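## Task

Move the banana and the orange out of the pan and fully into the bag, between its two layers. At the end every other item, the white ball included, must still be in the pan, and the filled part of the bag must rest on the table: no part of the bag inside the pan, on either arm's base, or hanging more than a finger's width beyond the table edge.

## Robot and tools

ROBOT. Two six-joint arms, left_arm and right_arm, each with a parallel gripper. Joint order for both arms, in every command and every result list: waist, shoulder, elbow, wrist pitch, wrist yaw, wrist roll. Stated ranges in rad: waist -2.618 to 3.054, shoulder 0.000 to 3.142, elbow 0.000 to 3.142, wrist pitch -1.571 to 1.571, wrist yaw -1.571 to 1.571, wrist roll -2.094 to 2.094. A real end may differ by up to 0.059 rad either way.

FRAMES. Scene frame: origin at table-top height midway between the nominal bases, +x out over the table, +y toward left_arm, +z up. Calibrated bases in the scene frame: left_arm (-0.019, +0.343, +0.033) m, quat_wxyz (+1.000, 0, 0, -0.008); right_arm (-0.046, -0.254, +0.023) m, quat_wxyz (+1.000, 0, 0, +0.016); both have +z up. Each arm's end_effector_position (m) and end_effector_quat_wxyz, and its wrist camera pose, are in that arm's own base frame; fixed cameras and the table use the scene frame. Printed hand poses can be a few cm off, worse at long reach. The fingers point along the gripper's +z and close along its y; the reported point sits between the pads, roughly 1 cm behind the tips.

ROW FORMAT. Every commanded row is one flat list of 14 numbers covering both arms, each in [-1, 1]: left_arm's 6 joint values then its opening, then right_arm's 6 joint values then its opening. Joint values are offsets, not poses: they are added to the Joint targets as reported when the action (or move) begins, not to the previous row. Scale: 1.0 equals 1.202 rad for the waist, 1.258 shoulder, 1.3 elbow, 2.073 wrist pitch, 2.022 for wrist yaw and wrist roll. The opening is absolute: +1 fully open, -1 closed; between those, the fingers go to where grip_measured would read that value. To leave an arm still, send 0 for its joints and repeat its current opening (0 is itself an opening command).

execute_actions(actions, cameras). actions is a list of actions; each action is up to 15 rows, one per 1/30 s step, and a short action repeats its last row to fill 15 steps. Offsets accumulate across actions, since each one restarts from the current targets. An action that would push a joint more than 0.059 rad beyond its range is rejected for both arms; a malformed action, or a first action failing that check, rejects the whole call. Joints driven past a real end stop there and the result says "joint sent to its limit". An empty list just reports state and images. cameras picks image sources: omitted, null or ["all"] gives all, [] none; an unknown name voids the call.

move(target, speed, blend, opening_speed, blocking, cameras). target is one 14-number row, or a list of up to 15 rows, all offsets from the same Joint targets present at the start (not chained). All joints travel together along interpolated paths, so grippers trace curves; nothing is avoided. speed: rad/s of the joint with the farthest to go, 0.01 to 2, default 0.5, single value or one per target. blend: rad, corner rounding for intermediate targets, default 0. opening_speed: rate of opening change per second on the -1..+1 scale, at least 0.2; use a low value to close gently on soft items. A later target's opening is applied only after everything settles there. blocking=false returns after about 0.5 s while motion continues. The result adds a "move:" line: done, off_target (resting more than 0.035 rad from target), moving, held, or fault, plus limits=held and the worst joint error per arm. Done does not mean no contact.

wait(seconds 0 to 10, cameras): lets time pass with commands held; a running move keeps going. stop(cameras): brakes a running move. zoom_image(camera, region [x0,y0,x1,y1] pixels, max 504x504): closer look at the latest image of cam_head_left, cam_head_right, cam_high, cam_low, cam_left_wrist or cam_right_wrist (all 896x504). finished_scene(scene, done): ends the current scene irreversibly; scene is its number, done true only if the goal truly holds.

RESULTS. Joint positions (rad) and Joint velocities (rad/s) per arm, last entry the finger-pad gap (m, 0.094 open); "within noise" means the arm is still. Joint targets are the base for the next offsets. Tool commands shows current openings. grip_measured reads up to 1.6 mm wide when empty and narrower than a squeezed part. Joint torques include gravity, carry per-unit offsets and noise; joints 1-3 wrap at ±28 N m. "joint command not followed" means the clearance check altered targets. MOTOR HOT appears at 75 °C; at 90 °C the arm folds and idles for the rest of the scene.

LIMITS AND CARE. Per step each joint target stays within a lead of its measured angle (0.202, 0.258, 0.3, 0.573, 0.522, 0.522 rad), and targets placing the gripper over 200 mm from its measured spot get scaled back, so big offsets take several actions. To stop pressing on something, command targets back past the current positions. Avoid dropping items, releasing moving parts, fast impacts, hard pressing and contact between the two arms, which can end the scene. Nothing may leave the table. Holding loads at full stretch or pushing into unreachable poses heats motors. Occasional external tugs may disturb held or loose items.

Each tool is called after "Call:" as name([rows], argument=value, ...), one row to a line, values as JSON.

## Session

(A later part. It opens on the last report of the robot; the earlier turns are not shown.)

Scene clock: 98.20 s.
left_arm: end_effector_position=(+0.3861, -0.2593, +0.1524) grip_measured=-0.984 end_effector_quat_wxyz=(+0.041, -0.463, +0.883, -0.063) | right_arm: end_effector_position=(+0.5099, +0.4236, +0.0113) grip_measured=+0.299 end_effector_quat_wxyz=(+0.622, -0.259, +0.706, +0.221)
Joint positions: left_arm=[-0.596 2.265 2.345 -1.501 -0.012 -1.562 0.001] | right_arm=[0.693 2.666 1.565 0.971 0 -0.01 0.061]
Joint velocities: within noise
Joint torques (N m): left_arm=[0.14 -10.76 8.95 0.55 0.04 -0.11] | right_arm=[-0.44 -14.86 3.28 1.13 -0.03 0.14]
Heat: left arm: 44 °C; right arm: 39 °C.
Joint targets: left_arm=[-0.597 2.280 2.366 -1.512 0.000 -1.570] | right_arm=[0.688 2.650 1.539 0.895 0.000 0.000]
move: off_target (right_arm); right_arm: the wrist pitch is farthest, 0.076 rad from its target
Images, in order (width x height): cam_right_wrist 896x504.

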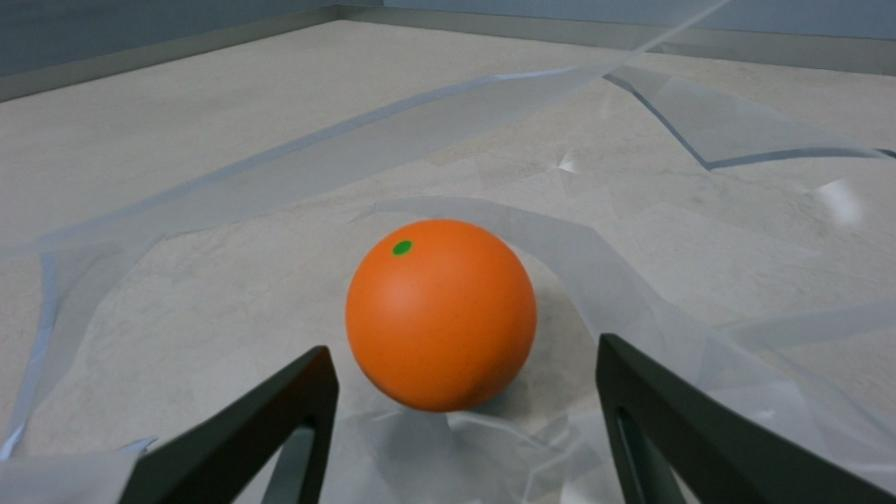

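Call:
move([
  [0,0,0,0,0,0,-1.0,0,-0.2605,-0.4477,0.1304,0,0,0.3],
  [0,0,0,0,0,0,-1.0,0,-0.5479,-0.8478,0.1828,0,0,0.3],
], speed=0.3, blend=0.06, cameras=["cam_right_wrist","cam_low","cam_head_left"])

Call:
zoom_image(camera="cam_low", region=[320, 220, 540, 380])

Call:
zoom_image(camera="cam_head_left", region=[280, 200, 520, 336])

Scene clock: 102.67 s.
left_arm: end_effector_position=(+0.3861, -0.2593, +0.1524) grip_measured=-0.984 end_effector_quat_wxyz=(+0.041, -0.463, +0.883, -0.063) | right_arm: end_effector_position=(+0.3286, +0.2729, +0.0358) grip_measured=+0.299 end_effector_quat_wxyz=(+0.557, -0.277, +0.758, +0.199)
Joint positions: left_arm=[-0.596 2.265 2.345 -1.501 -0.012 -1.562 0.001] | right_arm=[0.693 1.997 0.44 1.251 0 -0.007 0.061]
Joint velocities: within noise
Joint torques (N m): left_arm=[0.13 -10.77 8.94 0.55 0.05 -0.11] | right_arm=[-0.44 -10.24 3.08 2.15 -0.02 0.12]
Heat: left arm: 44 °C; right arm: 41 °C.
Joint targets: left_arm=[-0.597 2.280 2.366 -1.512 0.000 -1.570] | right_arm=[0.688 1.961 0.437 1.273 0.000 0.000]
move: off_target (right_arm); right_arm: the shoulder is farthest, 0.036 rad from its target
Images, in order (width x height): cam_head_left 896x504, cam_low 896x504, cam_right_wrist 896x504.

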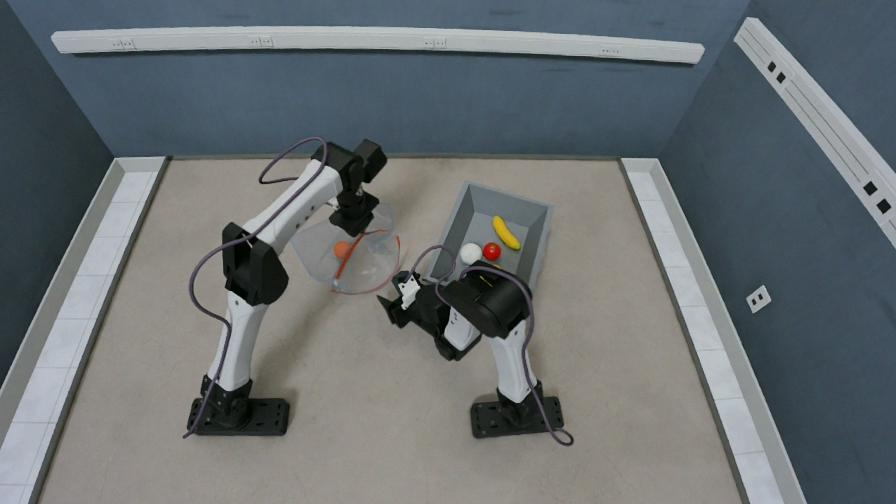

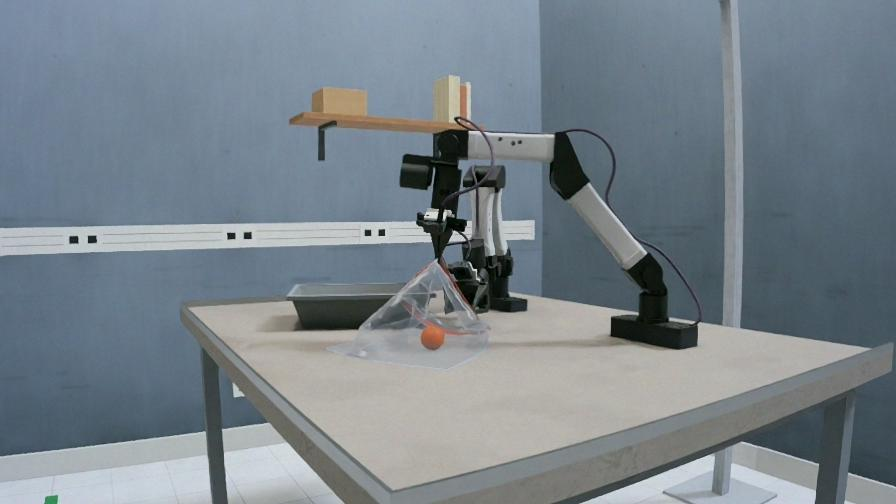

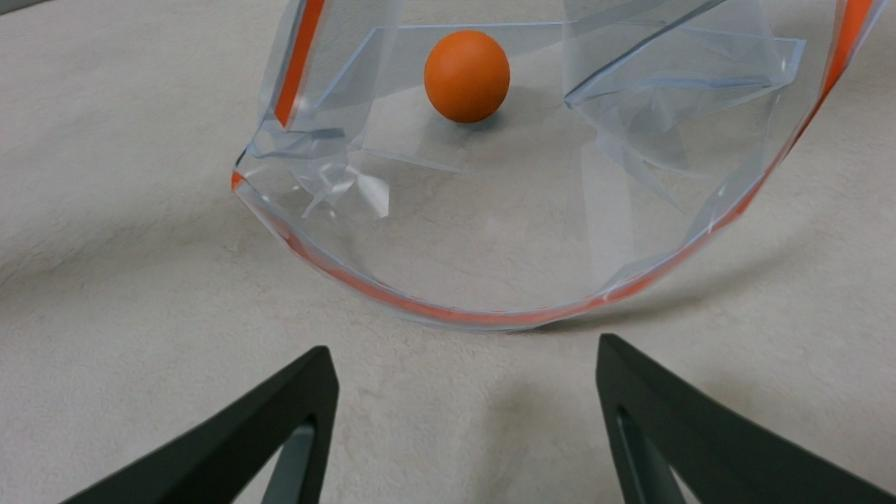

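Scaled by 2.291 from the camera's 896x504 image, which has a finer 1280x720 frame.

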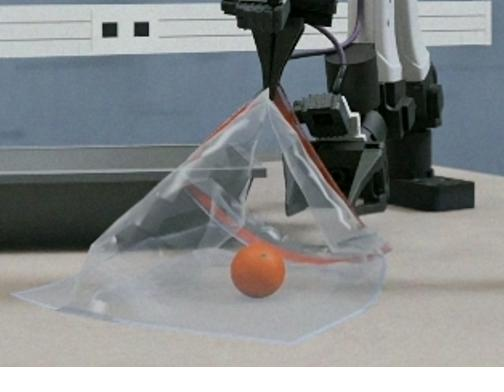

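Scaled by 2.100 from the camera's 896x504 image, which has a finer 1280x720 frame.

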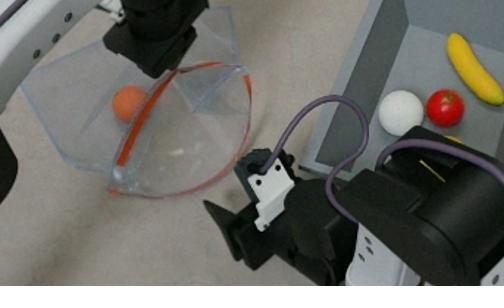

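Call:
move([
  [0,0,0,0,0,0,-1.0,-0.03,-0.5158,0.2738,-0.6531,0,0,0.4],
  [0,0,0,0,0,0,-1.0,-0.7221,-0.1431,0.7138,-0.862,0,0,0.7],
], speed=0.7, blend=0.15, cameras=["cam_right_wrist"])

Scene clock: 110.07 s.
left_arm: end_effector_position=(+0.3861, -0.2593, +0.1524) grip_measured=-0.984 end_effector_quat_wxyz=(+0.041, -0.463, +0.883, -0.063) | right_arm: end_effector_position=(+0.4547, -0.0850, +0.1230) grip_measured=+0.699 end_effector_quat_wxyz=(+0.303, +0.085, +0.949, -0.030)
Joint positions: left_arm=[-0.596 2.265 2.345 -1.501 -0.012 -1.562 0.001] | right_arm=[-0.184 1.77 1.334 -0.515 0.002 -0.006 0.08]
Joint velocities: within noise
Joint torques (N m): left_arm=[0.16 -10.8 8.98 0.55 0.04 -0.12] | right_arm=[0.49 -7.72 10 1.38 -0.04 0.11]
Heat: left arm: 43 °C; right arm: 41 °C.
Joint targets: left_arm=[-0.597 2.280 2.366 -1.512 0.000 -1.570] | right_arm=[-0.180 1.781 1.365 -0.514 0.000 0.000]
move: done
Images, in order (width x height): cam_right_wrist 896x504.

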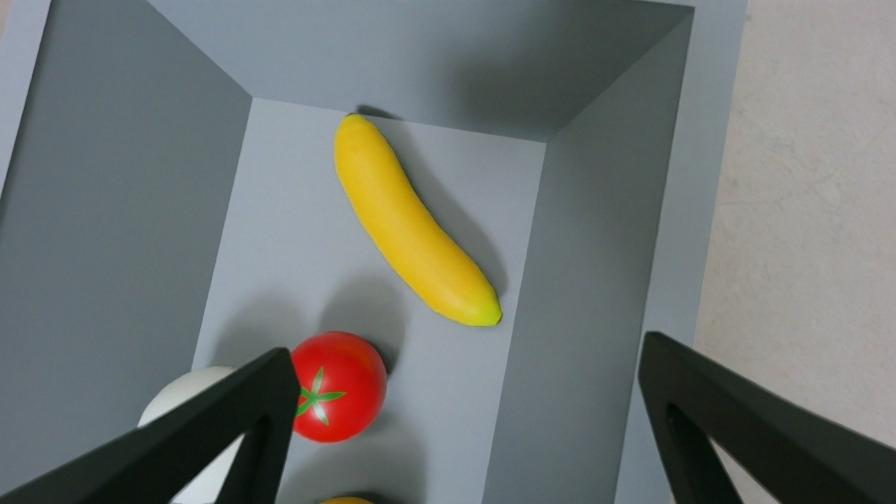

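Call:
execute_actions(actions=[], cameras=["cam_right_wrist","cam_head_left"])

Scene clock: 111.40 s.
left_arm: end_effector_position=(+0.3861, -0.2593, +0.1524) grip_measured=-0.984 end_effector_quat_wxyz=(+0.041, -0.463, +0.883, -0.063) | right_arm: end_effector_position=(+0.4547, -0.0850, +0.1230) grip_measured=+0.699 end_effector_quat_wxyz=(+0.303, +0.085, +0.949, -0.030)
Joint positions: left_arm=[-0.596 2.265 2.345 -1.501 -0.012 -1.562 0.001] | right_arm=[-0.184 1.77 1.334 -0.515 0.002 -0.006 0.08]
Joint velocities: within noise
Joint torques (N m): left_arm=[0.16 -10.8 8.99 0.55 0.04 -0.11] | right_arm=[0.47 -7.72 9.99 1.38 -0.04 0.11]
Heat: left arm: 42 °C; right arm: 41 °C.
Joint targets: left_arm=[-0.597 2.280 2.366 -1.512 0.000 -1.570] | right_arm=[-0.180 1.781 1.365 -0.513 0.000 0.000]
Tool commands: left_gripper/opening=-1.0 right_gripper/opening=+0.7
Images, in order (width x height): cam_head_left 896x504, cam_right_wrist 896x504.

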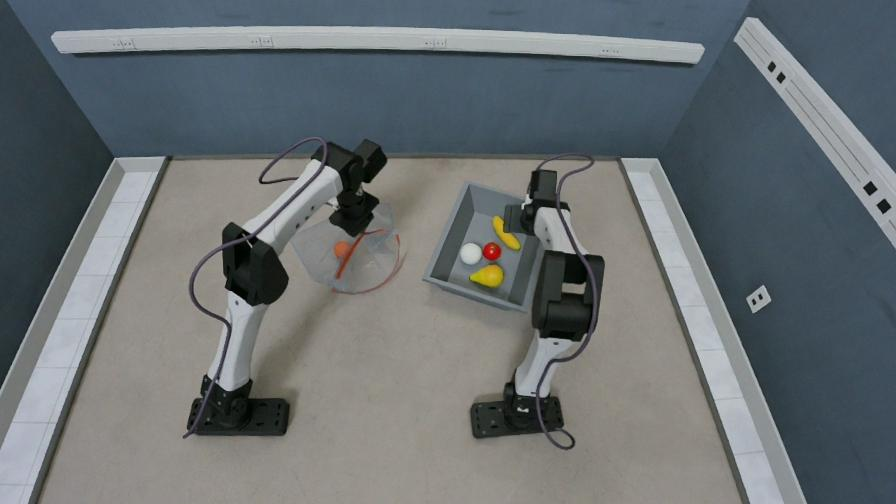

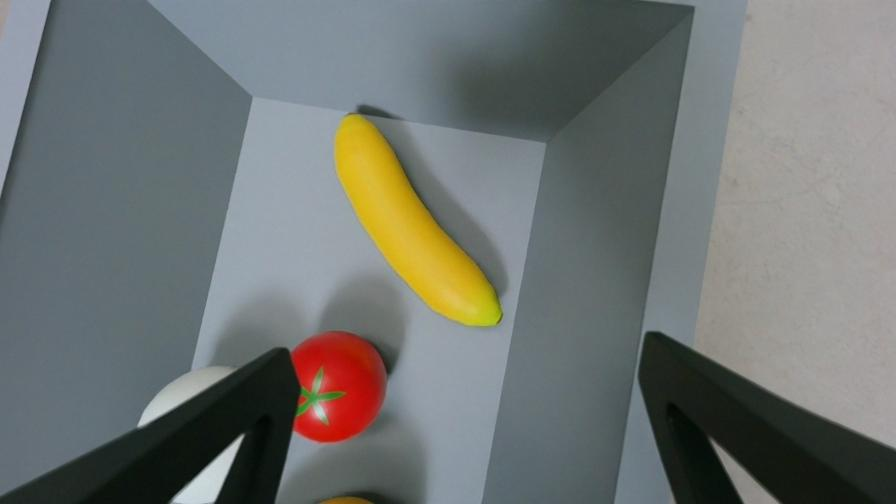

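Call:
move(target=[0,0,0,0,0,0,-1.0,0,0,0,0,-0.2334,-0.28,0.4], speed=0.6, cameras=["cam_right_wrist"])

Scene clock: 115.80 s.
left_arm: end_effector_position=(+0.3861, -0.2593, +0.1524) grip_measured=-0.984 end_effector_quat_wxyz=(+0.041, -0.463, +0.883, -0.063) | right_arm: end_effector_position=(+0.4584, -0.0078, +0.1375) grip_measured=+0.401 end_effector_quat_wxyz=(+0.355, -0.241, +0.898, +0.095)
Joint positions: left_arm=[-0.596 2.265 2.345 -1.501 -0.012 -1.562 0.001] | right_arm=[-0.184 1.77 1.334 -0.516 -0.46 -0.558 0.066]
Joint velocities: within noise
Joint torques (N m): left_arm=[0.13 -10.77 8.95 0.55 0.05 -0.11] | right_arm=[0.47 -7.66 9.92 1.34 -0.32 -0.08]
Heat: left arm: 42 °C; right arm: 41 °C.
Joint targets: left_arm=[-0.597 2.280 2.366 -1.512 0.000 -1.570] | right_arm=[-0.180 1.781 1.365 -0.514 -0.472 -0.566]
move: done
Images, in order (width x height): cam_right_wrist 896x504.

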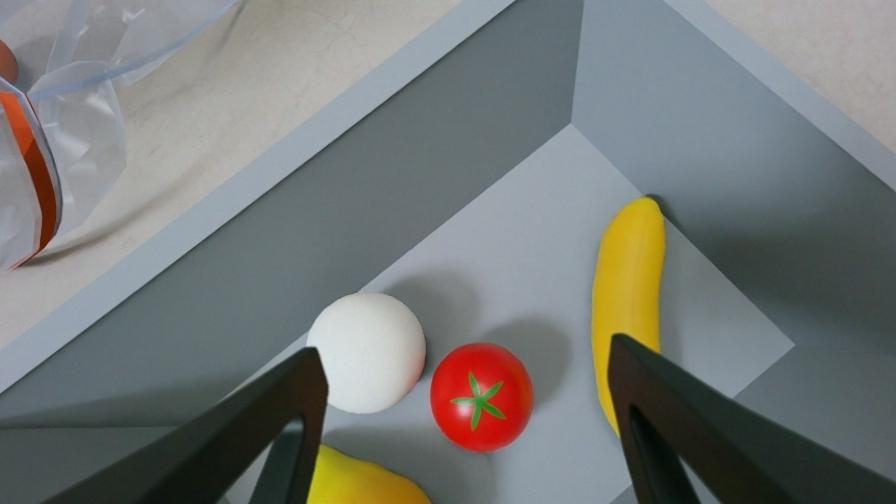

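Call:
move(target=[0,0,0,0,0,0,-1.0,-0.0765,0.2339,0.102,0.0685,0,0,0.2], speed=0.5, cameras=["cam_right_wrist"])

Scene clock: 118.67 s.
left_arm: end_effector_position=(+0.3861, -0.2593, +0.1524) grip_measured=-0.984 end_effector_quat_wxyz=(+0.041, -0.463, +0.883, -0.063) | right_arm: end_effector_position=(+0.5099, -0.0607, +0.0671) grip_measured=+0.201 end_effector_quat_wxyz=(+0.345, -0.200, +0.913, +0.089)
Joint positions: left_arm=[-0.596 2.265 2.345 -1.501 -0.012 -1.562 0.001] | right_arm=[-0.269 2.068 1.47 -0.389 -0.464 -0.559 0.056]
Joint velocities: within noise
Joint torques (N m): left_arm=[0.17 -10.77 8.96 0.54 0.04 -0.12] | right_arm=[-0.21 -10.21 9.33 1.42 -0.32 -0.04]
Heat: left arm: 42 °C; right arm: 41 °C.
Joint targets: left_arm=[-0.597 2.280 2.366 -1.512 0.000 -1.570] | right_arm=[-0.272 2.075 1.498 -0.372 -0.472 -0.566]
move: done
Images, in order (width x height): cam_right_wrist 896x504.

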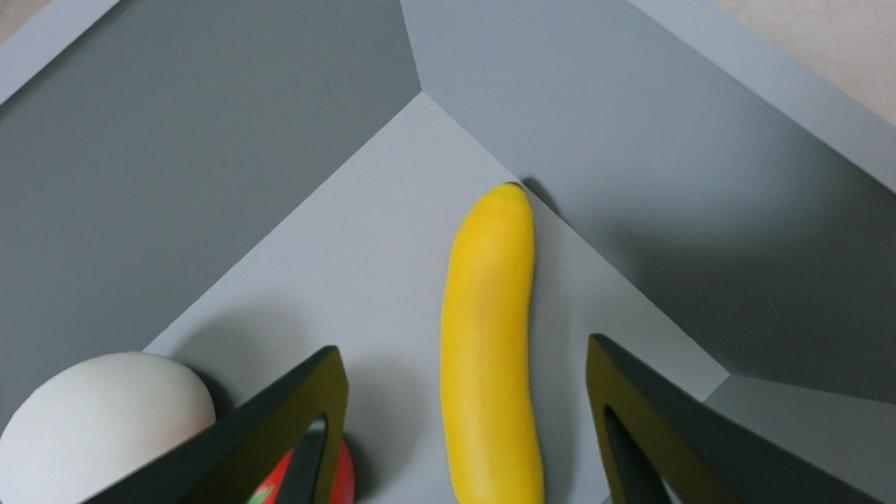

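Call:
move(target=[0,0,0,0,0,0,-1.0,-0.0083,0.1101,-0.0604,0.1042,0,0,0.2], speed=0.25, cameras=["cam_right_wrist"])

Scene clock: 121.80 s.
left_arm: end_effector_position=(+0.3861, -0.2593, +0.1524) grip_measured=-0.984 end_effector_quat_wxyz=(+0.041, -0.463, +0.883, -0.063) | right_arm: end_effector_position=(+0.5261, -0.0665, +0.0136) grip_measured=+0.201 end_effector_quat_wxyz=(+0.361, -0.203, +0.906, +0.081)
Joint positions: left_arm=[-0.596 2.265 2.345 -1.501 -0.012 -1.562 0.001] | right_arm=[-0.272 2.199 1.423 -0.173 -0.467 -0.561 0.056]
Joint velocities: within noise
Joint torques (N m): left_arm=[0.14 -10.77 8.96 0.54 0.05 -0.11] | right_arm=[-0.9 -10.07 5.94 1.47 -0.29 -0.04]
Heat: left arm: 42 °C; right arm: 41 °C.
Joint targets: left_arm=[-0.597 2.280 2.366 -1.512 0.000 -1.570] | right_arm=[-0.282 2.214 1.419 -0.155 -0.472 -0.567]
move: done
Images, in order (width x height): cam_right_wrist 896x504.

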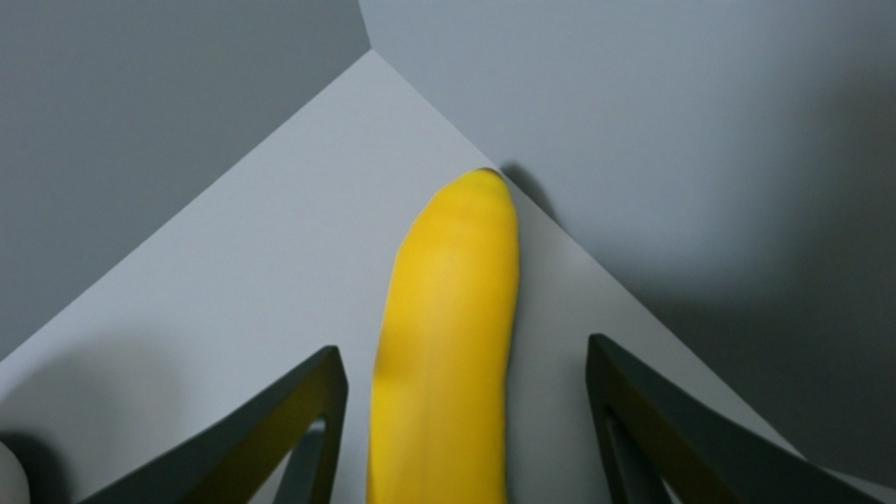

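Call:
move(target=[0,0,0,0,0,0,-1.0,0.0095,0.0165,-0.0085,0.015,0,0,0.2], speed=0.2, cameras=["cam_right_wrist"])

Call:
move(target=[0,0,0,0,0,0,-1.0,0,0,0,0,0,0,-0.3], opening_speed=0.3, cameras=["cam_right_wrist"])

Scene clock: 123.03 s.
left_arm: end_effector_position=(+0.3861, -0.2593, +0.1524) grip_measured=-0.984 end_effector_quat_wxyz=(+0.041, -0.463, +0.883, -0.063) | right_arm: end_effector_position=(+0.5279, -0.0667, +0.0063) grip_measured=+0.201 end_effector_quat_wxyz=(+0.365, -0.205, +0.905, +0.080)
Joint positions: left_arm=[-0.596 2.265 2.345 -1.501 -0.012 -1.562 0.001] | right_arm=[-0.272 2.217 1.414 -0.137 -0.469 -0.562 0.056]
Joint velocities: within noise
Joint torques (N m): left_arm=[0.1 -10.74 8.92 0.55 0.05 -0.12] | right_arm=[0.21 -9.92 5.7 1.47 -0.27 -0.01]
Heat: left arm: 42 °C; right arm: 42 °C.
Joint targets: left_arm=[-0.597 2.280 2.366 -1.512 0.000 -1.570] | right_arm=[-0.270 2.234 1.408 -0.124 -0.472 -0.566]
move: done
Images, in order (width x height): cam_right_wrist 896x504.

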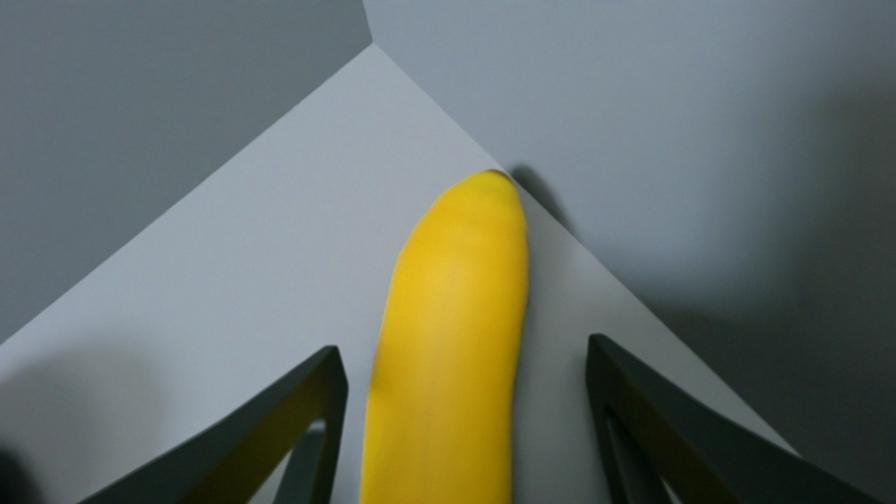

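Scene clock: 124.90 s.
left_arm: end_effector_position=(+0.3861, -0.2593, +0.1524) grip_measured=-0.984 end_effector_quat_wxyz=(+0.041, -0.463, +0.883, -0.063) | right_arm: end_effector_position=(+0.5279, -0.0667, +0.0063) grip_measured=-0.298 end_effector_quat_wxyz=(+0.365, -0.205, +0.905, +0.080)
Joint positions: left_arm=[-0.596 2.265 2.345 -1.501 -0.012 -1.562 0.001] | right_arm=[-0.272 2.217 1.414 -0.137 -0.469 -0.562 0.033]
Joint velocities: within noise
Joint torques (N m): left_arm=[0.14 -10.74 8.98 0.54 0.04 -0.11] | right_arm=[0.23 -9.89 5.7 1.46 -0.27 -0.01]
Heat: left arm: 41 °C; right arm: 41 °C.
Joint targets: left_arm=[-0.597 2.280 2.366 -1.512 0.000 -1.570] | right_arm=[-0.270 2.234 1.408 -0.124 -0.472 -0.566]
move: done
Images, in order (width x height): cam_right_wrist 896x504.

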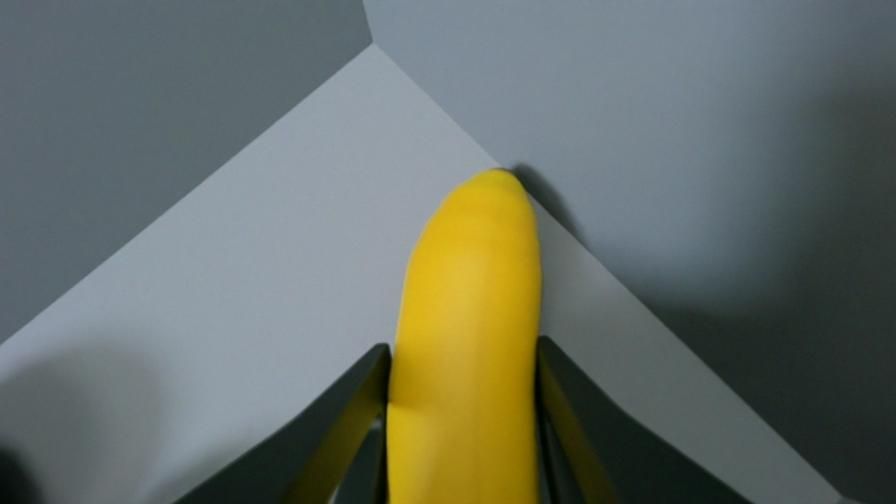

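Call:
move(target=[0,0,0,0,0,0,-1.0,0,0,0,0,0,0,-0.55], opening_speed=0.3, cameras=[])

Scene clock: 126.07 s.
left_arm: end_effector_position=(+0.3861, -0.2593, +0.1524) grip_measured=-0.984 end_effector_quat_wxyz=(+0.041, -0.463, +0.883, -0.063) | right_arm: end_effector_position=(+0.5279, -0.0667, +0.0063) grip_measured=-0.440 end_effector_quat_wxyz=(+0.366, -0.205, +0.905, +0.080)
Joint positions: left_arm=[-0.596 2.265 2.345 -1.501 -0.012 -1.562 0.001] | right_arm=[-0.272 2.217 1.414 -0.137 -0.469 -0.562 0.026]
Joint velocities: within noise
Joint torques (N m): left_arm=[0.14 -10.8 8.95 0.54 0.04 -0.11] | right_arm=[0.21 -9.91 5.7 1.46 -0.27 -0.01]
Heat: left arm: 41 °C; right arm: 41 °C.
Joint targets: left_arm=[-0.597 2.280 2.366 -1.512 0.000 -1.570] | right_arm=[-0.270 2.234 1.408 -0.124 -0.472 -0.566]
move: done
No camera images: "cameras" was empty.

Call:
move([
  [0,0,0,0,0,0,-1.0,0,-0.2003,0.0408,-0.1471,0,0,-0.6],
  [0,0,0,0,0,0,-1.0,0,-0.4665,-0.0698,-0.1669,0,0,-0.6],
], blend=0.1, speed=0.3, cameras=["cam_right_wrist","cam_head_left"])

Scene clock: 129.10 s.
left_arm: end_effector_position=(+0.3861, -0.2593, +0.1524) grip_measured=-0.984 end_effector_quat_wxyz=(+0.041, -0.463, +0.883, -0.063) | right_arm: end_effector_position=(+0.4564, -0.0464, +0.1772) grip_measured=-0.442 end_effector_quat_wxyz=(+0.408, -0.215, +0.885, +0.057)
Joint positions: left_arm=[-0.596 2.265 2.345 -1.501 -0.012 -1.562 0.001] | right_arm=[-0.272 1.681 1.321 -0.474 -0.471 -0.563 0.026]
Joint velocities: within noise
Joint torques (N m): left_arm=[0.14 -10.74 8.95 0.54 0.05 -0.12] | right_arm=[0.23 -10.97 6.93 1.5 -0.23 0.01]
Heat: left arm: 41 °C; right arm: 42 °C.
Joint targets: left_arm=[-0.597 2.280 2.366 -1.512 0.000 -1.570] | right_arm=[-0.270 1.648 1.318 -0.470 -0.472 -0.566]
move: done
Images, in order (width x height): cam_head_left 896x504, cam_right_wrist 896x504.

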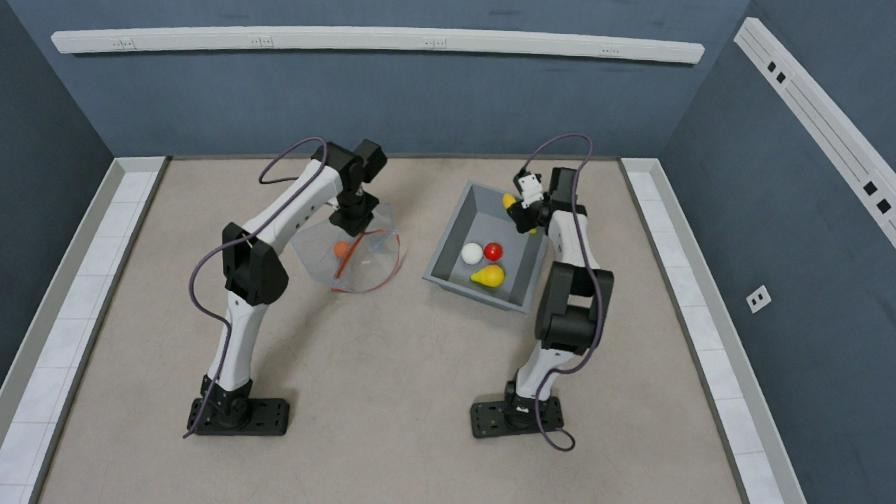

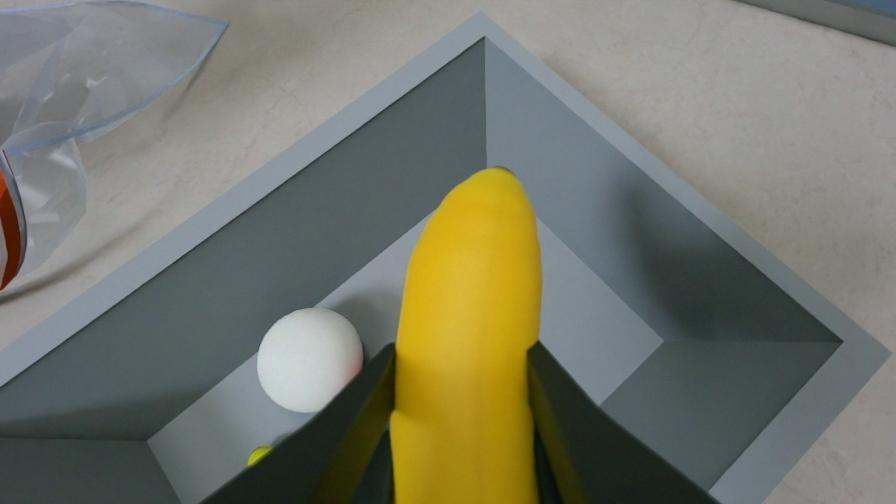

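Call:
move(target=[0,0,0,0,0,0,-1.0,0.6406,-0.1264,-0.1438,0.0135,0.2334,0.28,-0.6], speed=0.5, cameras=["cam_right_wrist","cam_head_left","cam_low"])

Scene clock: 133.03 s.
left_arm: end_effector_position=(+0.3861, -0.2593, +0.1524) grip_measured=-0.984 end_effector_quat_wxyz=(+0.041, -0.463, +0.883, -0.063) | right_arm: end_effector_position=(+0.3670, +0.2014, +0.1542) grip_measured=-0.442 end_effector_quat_wxyz=(+0.340, -0.236, +0.906, +0.089)
Joint positions: left_arm=[-0.596 2.265 2.345 -1.501 -0.012 -1.562 0.001] | right_arm=[0.498 1.524 1.134 -0.463 -0.009 -0.008 0.026]
Joint velocities: within noise
Joint torques (N m): left_arm=[0.14 -10.76 8.94 0.55 0.04 -0.11] | right_arm=[0.21 -9.76 6.9 1.73 0.06 0.04]
Heat: left arm: 41 °C; right arm: 43 °C.
Joint targets: left_arm=[-0.597 2.280 2.366 -1.512 0.000 -1.570] | right_arm=[0.500 1.488 1.130 -0.442 0.000 0.000]
move: done
Images, in order (width x height): cam_head_left 896x504, cam_low 896x504, cam_right_wrist 896x504.

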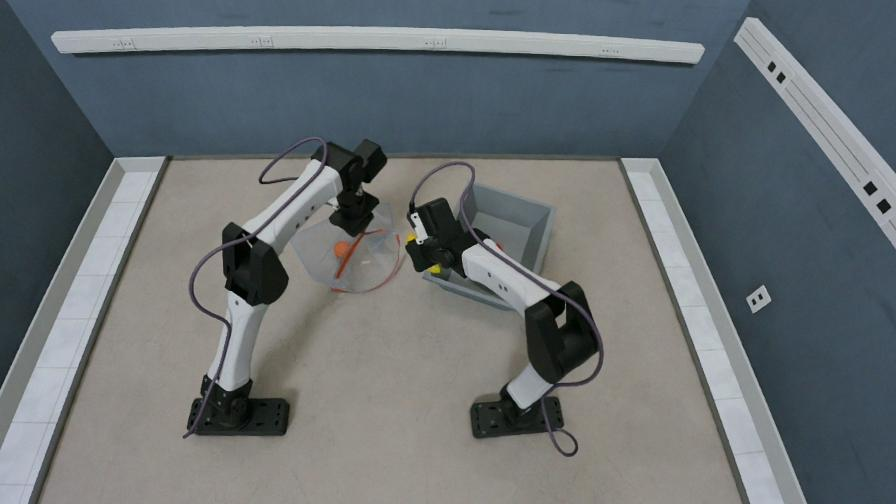

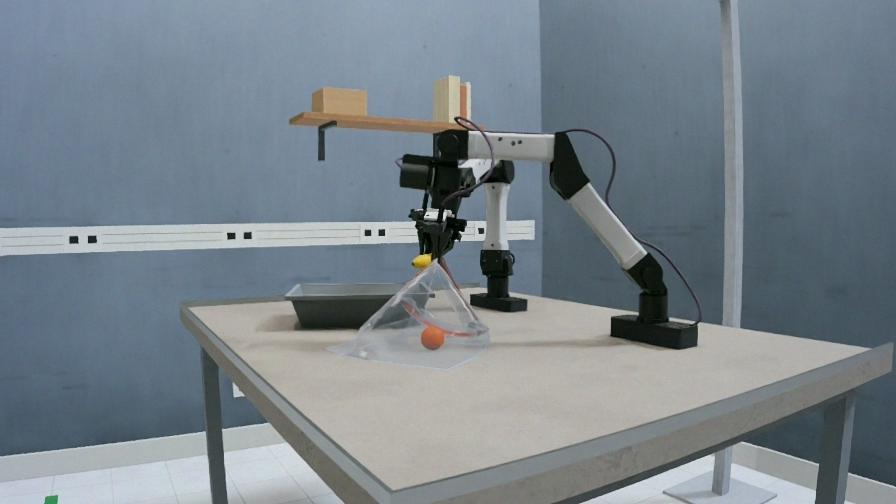

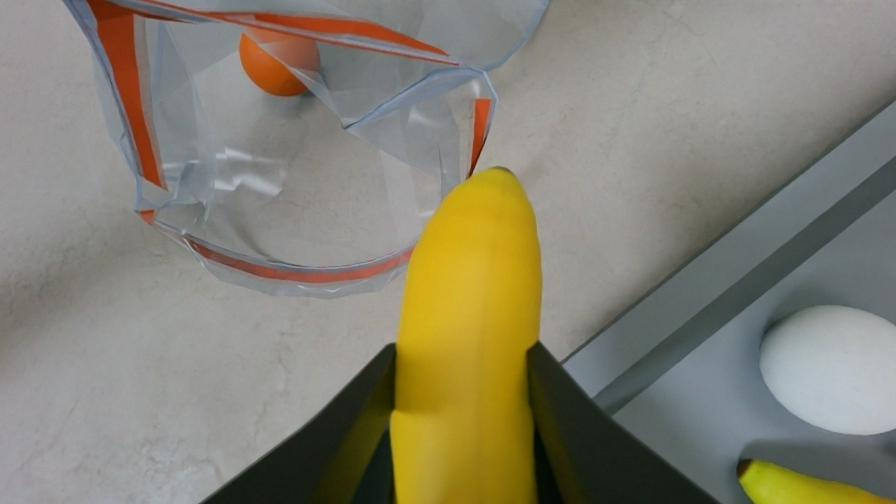

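Call:
move([
  [0,0,0,0,0,0,-1.0,0.1165,-0.0758,-0.507,0.489,0,0,-0.6],
  [0,0,0,0,0,0,-1.0,0.1165,0.376,-0.5331,0.8278,0,0,-0.6],
], speed=[0.5,0.4], blend=0.05, cameras=["cam_right_wrist","cam_head_left","cam_low"])

Scene clock: 138.33 s.
left_arm: end_effector_position=(+0.3861, -0.2593, +0.1524) grip_measured=-0.984 end_effector_quat_wxyz=(+0.041, -0.463, +0.883, -0.063) | right_arm: end_effector_position=(+0.3456, +0.2553, +0.0530) grip_measured=-0.442 end_effector_quat_wxyz=(+0.577, -0.252, +0.753, +0.190)
Joint positions: left_arm=[-0.596 2.265 2.345 -1.501 -0.012 -1.562 0.001] | right_arm=[0.633 1.953 0.439 1.248 -0.008 -0.007 0.026]
Joint velocities: within noise
Joint torques (N m): left_arm=[0.13 -10.77 8.98 0.55 0.05 -0.11] | right_arm=[0.69 -6.16 3.47 2.16 0.06 0.11]
Heat: left arm: 41 °C; right arm: 42 °C.
Joint targets: left_arm=[-0.597 2.280 2.366 -1.512 0.000 -1.570] | right_arm=[0.640 1.961 0.437 1.274 0.000 0.000]
move: done
Images, in order (width x height): cam_head_left 896x504, cam_low 896x504, cam_right_wrist 896x504.

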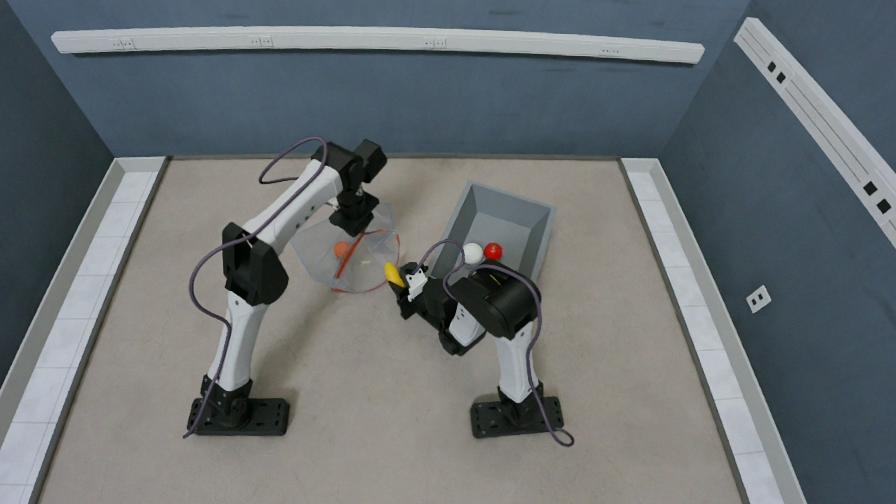

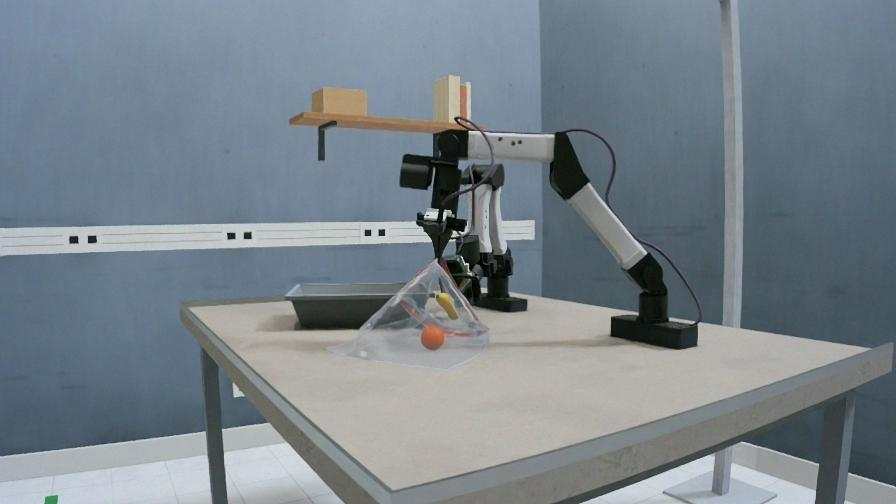

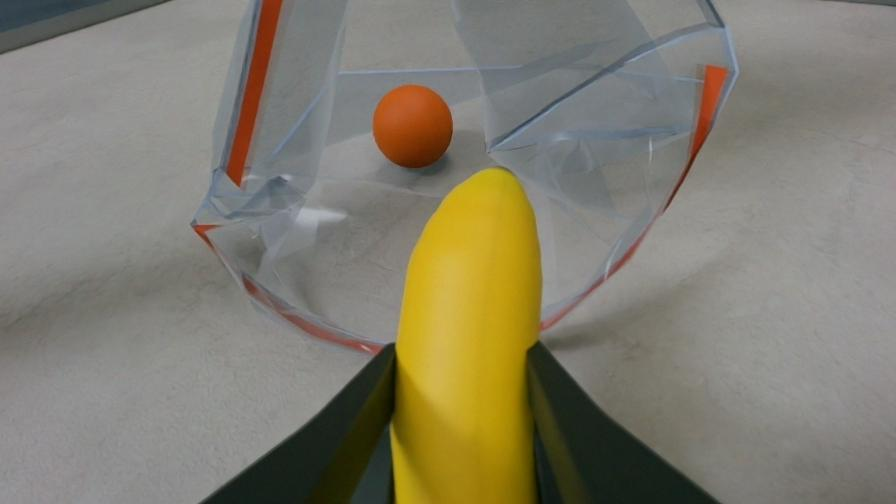

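Call:
move([
  [0,0,0,0,0,0,-1.0,0.0582,0,0,0,0,0,-0.6],
  [0,0,0,0,0,0,-1.0,0.0582,0.1071,0.1621,-0.0246,0,0,-0.6],
], speed=[0.3,0.25], blend=0.02, cameras=["cam_right_wrist"])

Scene clock: 140.47 s.
left_arm: end_effector_position=(+0.3861, -0.2593, +0.1524) grip_measured=-0.984 end_effector_quat_wxyz=(+0.041, -0.463, +0.883, -0.063) | right_arm: end_effector_position=(+0.3622, +0.3098, +0.0490) grip_measured=-0.442 end_effector_quat_wxyz=(+0.580, -0.276, +0.736, +0.214)
Joint positions: left_arm=[-0.596 2.265 2.345 -1.501 -0.012 -1.562 0.001] | right_arm=[0.705 2.084 0.63 1.215 -0.006 -0.007 0.026]
Joint velocities: within noise
Joint torques (N m): left_arm=[0.13 -10.77 8.95 0.55 0.05 -0.11] | right_arm=[0.46 -7.23 5.7 2.01 0.04 0.11]
Heat: left arm: 41 °C; right arm: 42 °C.
Joint targets: left_arm=[-0.597 2.280 2.366 -1.512 0.000 -1.570] | right_arm=[0.710 2.096 0.648 1.223 0.000 0.000]
move: done
Images, in order (width x height): cam_right_wrist 896x504.

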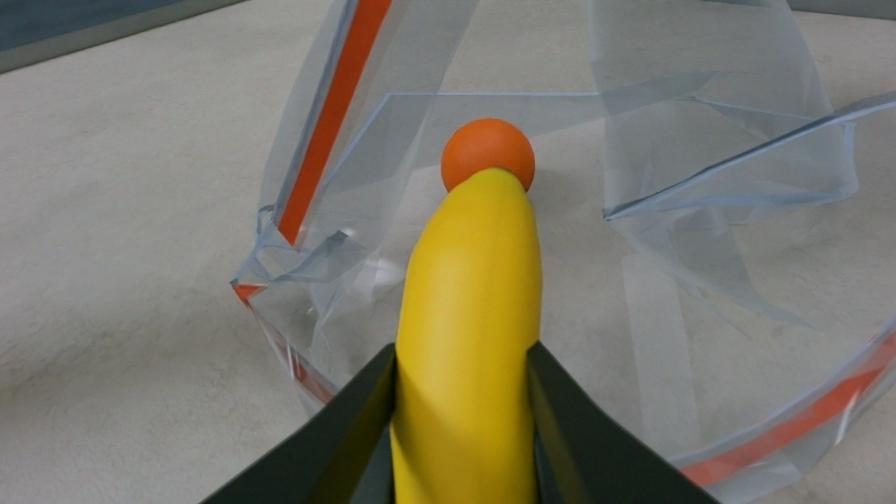

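Call:
move(target=[0,0,0,0,0,0,-1.0,0,0.1069,0.1618,-0.0246,0,0,-0.6], speed=0.25, cameras=["cam_right_wrist","cam_low"])

Scene clock: 141.97 s.
left_arm: end_effector_position=(+0.3861, -0.2593, +0.1524) grip_measured=-0.984 end_effector_quat_wxyz=(+0.041, -0.463, +0.883, -0.063) | right_arm: end_effector_position=(+0.3989, +0.3411, +0.0426) grip_measured=-0.442 end_effector_quat_wxyz=(+0.589, -0.273, +0.729, +0.217)
Joint positions: left_arm=[-0.596 2.265 2.345 -1.501 -0.012 -1.562 0.001] | right_arm=[0.705 2.218 0.838 1.165 -0.006 -0.007 0.026]
Joint velocities: within noise
Joint torques (N m): left_arm=[0.16 -10.78 8.92 0.55 0.04 -0.11] | right_arm=[0.46 -8.54 6.27 2 0.03 0.11]
Heat: left arm: 41 °C; right arm: 42 °C.
Joint targets: left_arm=[-0.597 2.280 2.366 -1.512 0.000 -1.570] | right_arm=[0.710 2.231 0.858 1.172 0.000 0.000]
move: done
Images, in order (width x height): cam_low 896x504, cam_right_wrist 896x504.

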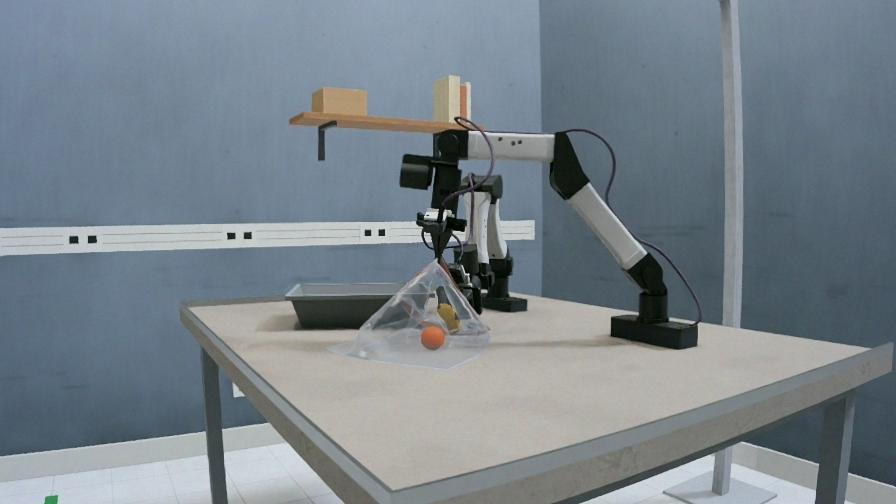

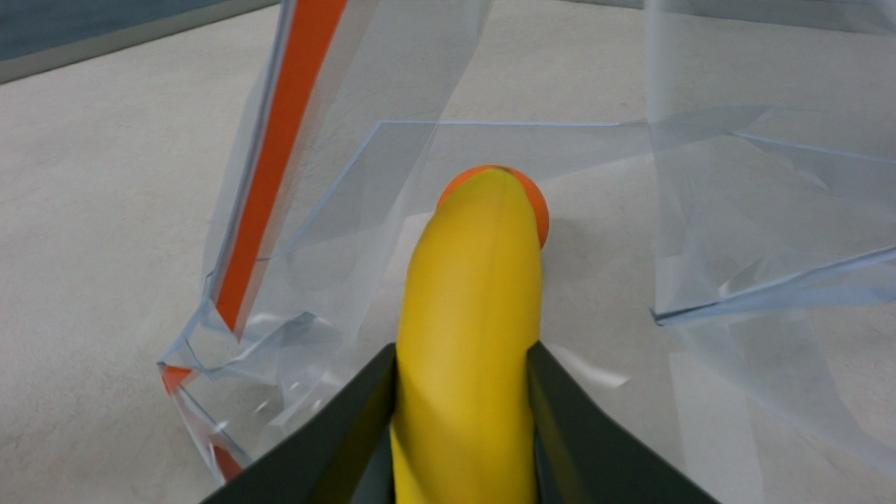

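Call:
move(target=[0,0,0,0,0,0,-1.0,-0.0166,0.1668,0.3035,-0.0888,0,0,-0.6], speed=0.25, cameras=["cam_right_wrist","cam_low"])

Scene clock: 144.47 s.
left_arm: end_effector_position=(+0.3861, -0.2593, +0.1524) grip_measured=-0.984 end_effector_quat_wxyz=(+0.041, -0.463, +0.883, -0.063) | right_arm: end_effector_position=(+0.4650, +0.3909, +0.0391) grip_measured=-0.442 end_effector_quat_wxyz=(+0.602, -0.267, +0.720, +0.219)
Joint positions: left_arm=[-0.596 2.265 2.345 -1.501 -0.012 -1.562 0.001] | right_arm=[0.697 2.419 1.233 1.005 -0.006 -0.007 0.026]
Joint velocities: within noise
Joint torques (N m): left_arm=[0.13 -10.76 8.99 0.55 0.04 -0.11] | right_arm=[-0.72 -10.03 7.23 1.78 0.03 0.11]
Heat: left arm: 41 °C; right arm: 42 °C.
Joint targets: left_arm=[-0.597 2.280 2.366 -1.512 0.000 -1.570] | right_arm=[0.690 2.441 1.253 0.988 0.000 0.000]
move: done
Images, in order (width x height): cam_low 896x504, cam_right_wrist 896x504.

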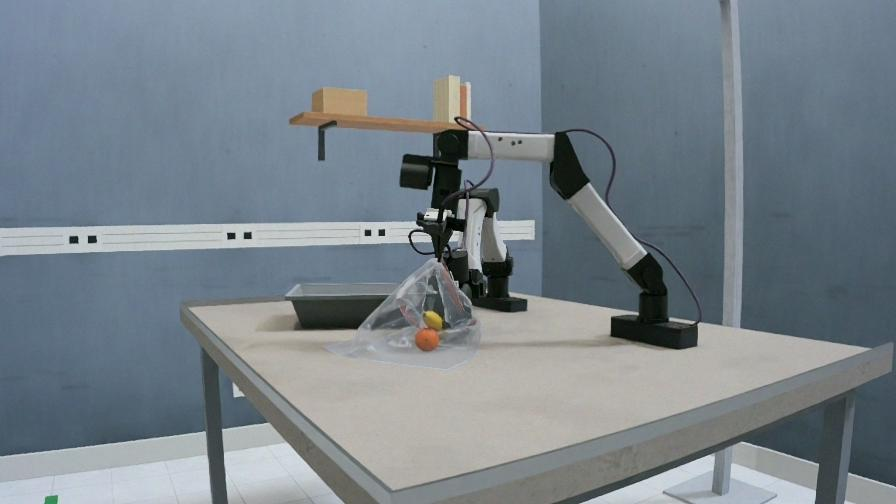

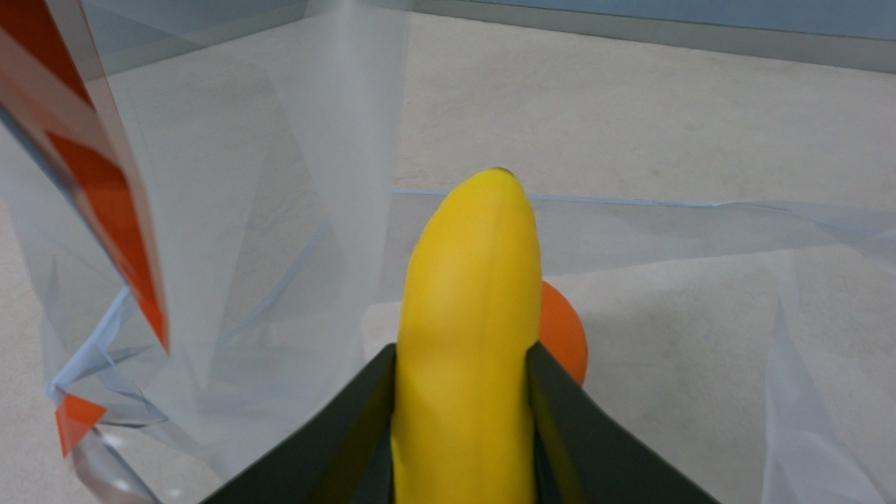

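Call:
move([
  [0,0,0,0,0,0,-1.0,0.05,0.02,0.04,-0.015,0,0,-0.6],
  [0,0,0,0,0,0,-1.0,0.05,0.1088,0.2405,-0.0849,0,0,-0.6],
], speed=0.2, blend=0.02, cameras=["cam_right_wrist","cam_low","cam_head_left"])

Scene clock: 146.87 s.
left_arm: end_effector_position=(+0.3861, -0.2593, +0.1524) grip_measured=-0.984 end_effector_quat_wxyz=(+0.041, -0.463, +0.883, -0.063) | right_arm: end_effector_position=(+0.4864, +0.4500, +0.0405) grip_measured=-0.442 end_effector_quat_wxyz=(+0.597, -0.283, +0.713, +0.233)
Joint positions: left_arm=[-0.596 2.265 2.345 -1.501 -0.012 -1.562 0.001] | right_arm=[0.746 2.554 1.543 0.831 -0.004 -0.007 0.026]
Joint velocities: within noise
Joint torques (N m): left_arm=[0.16 -10.8 8.99 0.54 0.05 -0.11] | right_arm=[0.47 -11.26 8.24 1.76 0.02 0.11]
Heat: left arm: 41 °C; right arm: 42 °C.
Joint targets: left_arm=[-0.597 2.280 2.366 -1.512 0.000 -1.570] | right_arm=[0.750 2.578 1.566 0.812 0.000 0.000]
move: done
Images, in order (width x height): cam_head_left 896x504, cam_low 896x504, cam_right_wrist 896x504.

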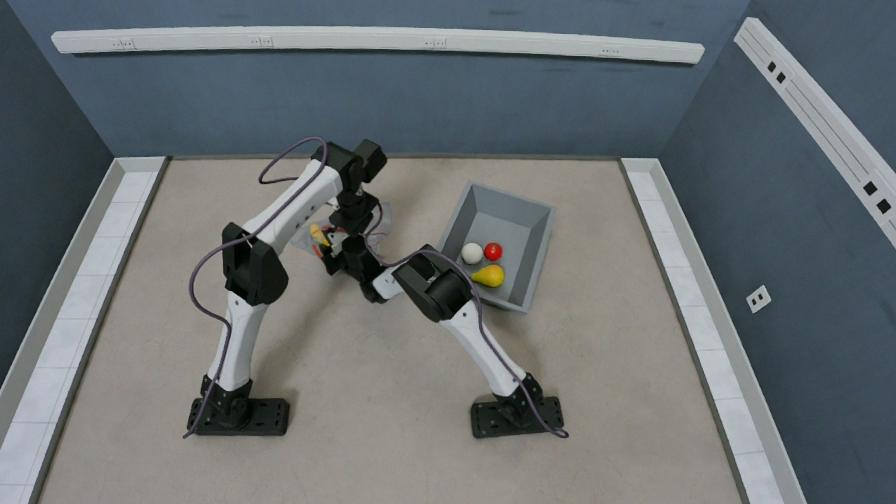

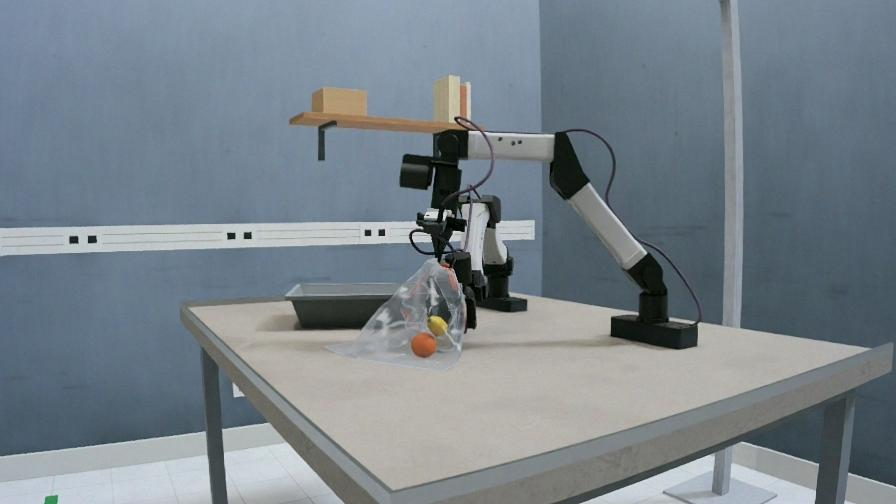

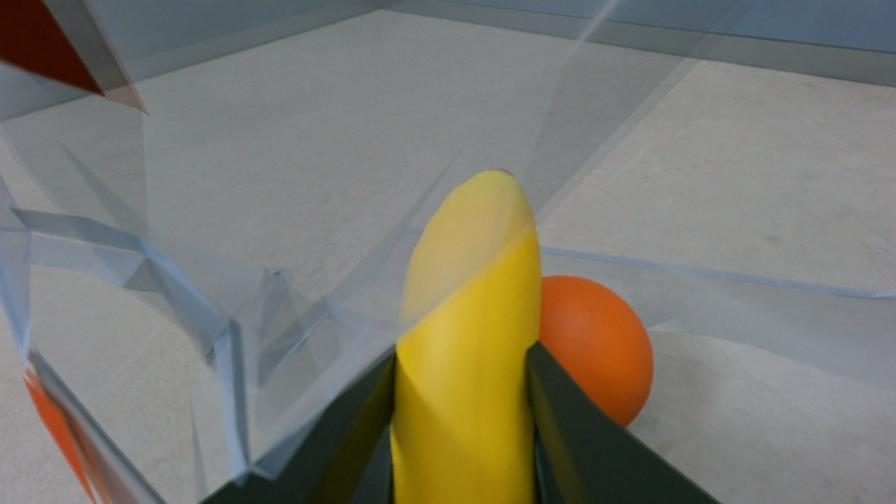

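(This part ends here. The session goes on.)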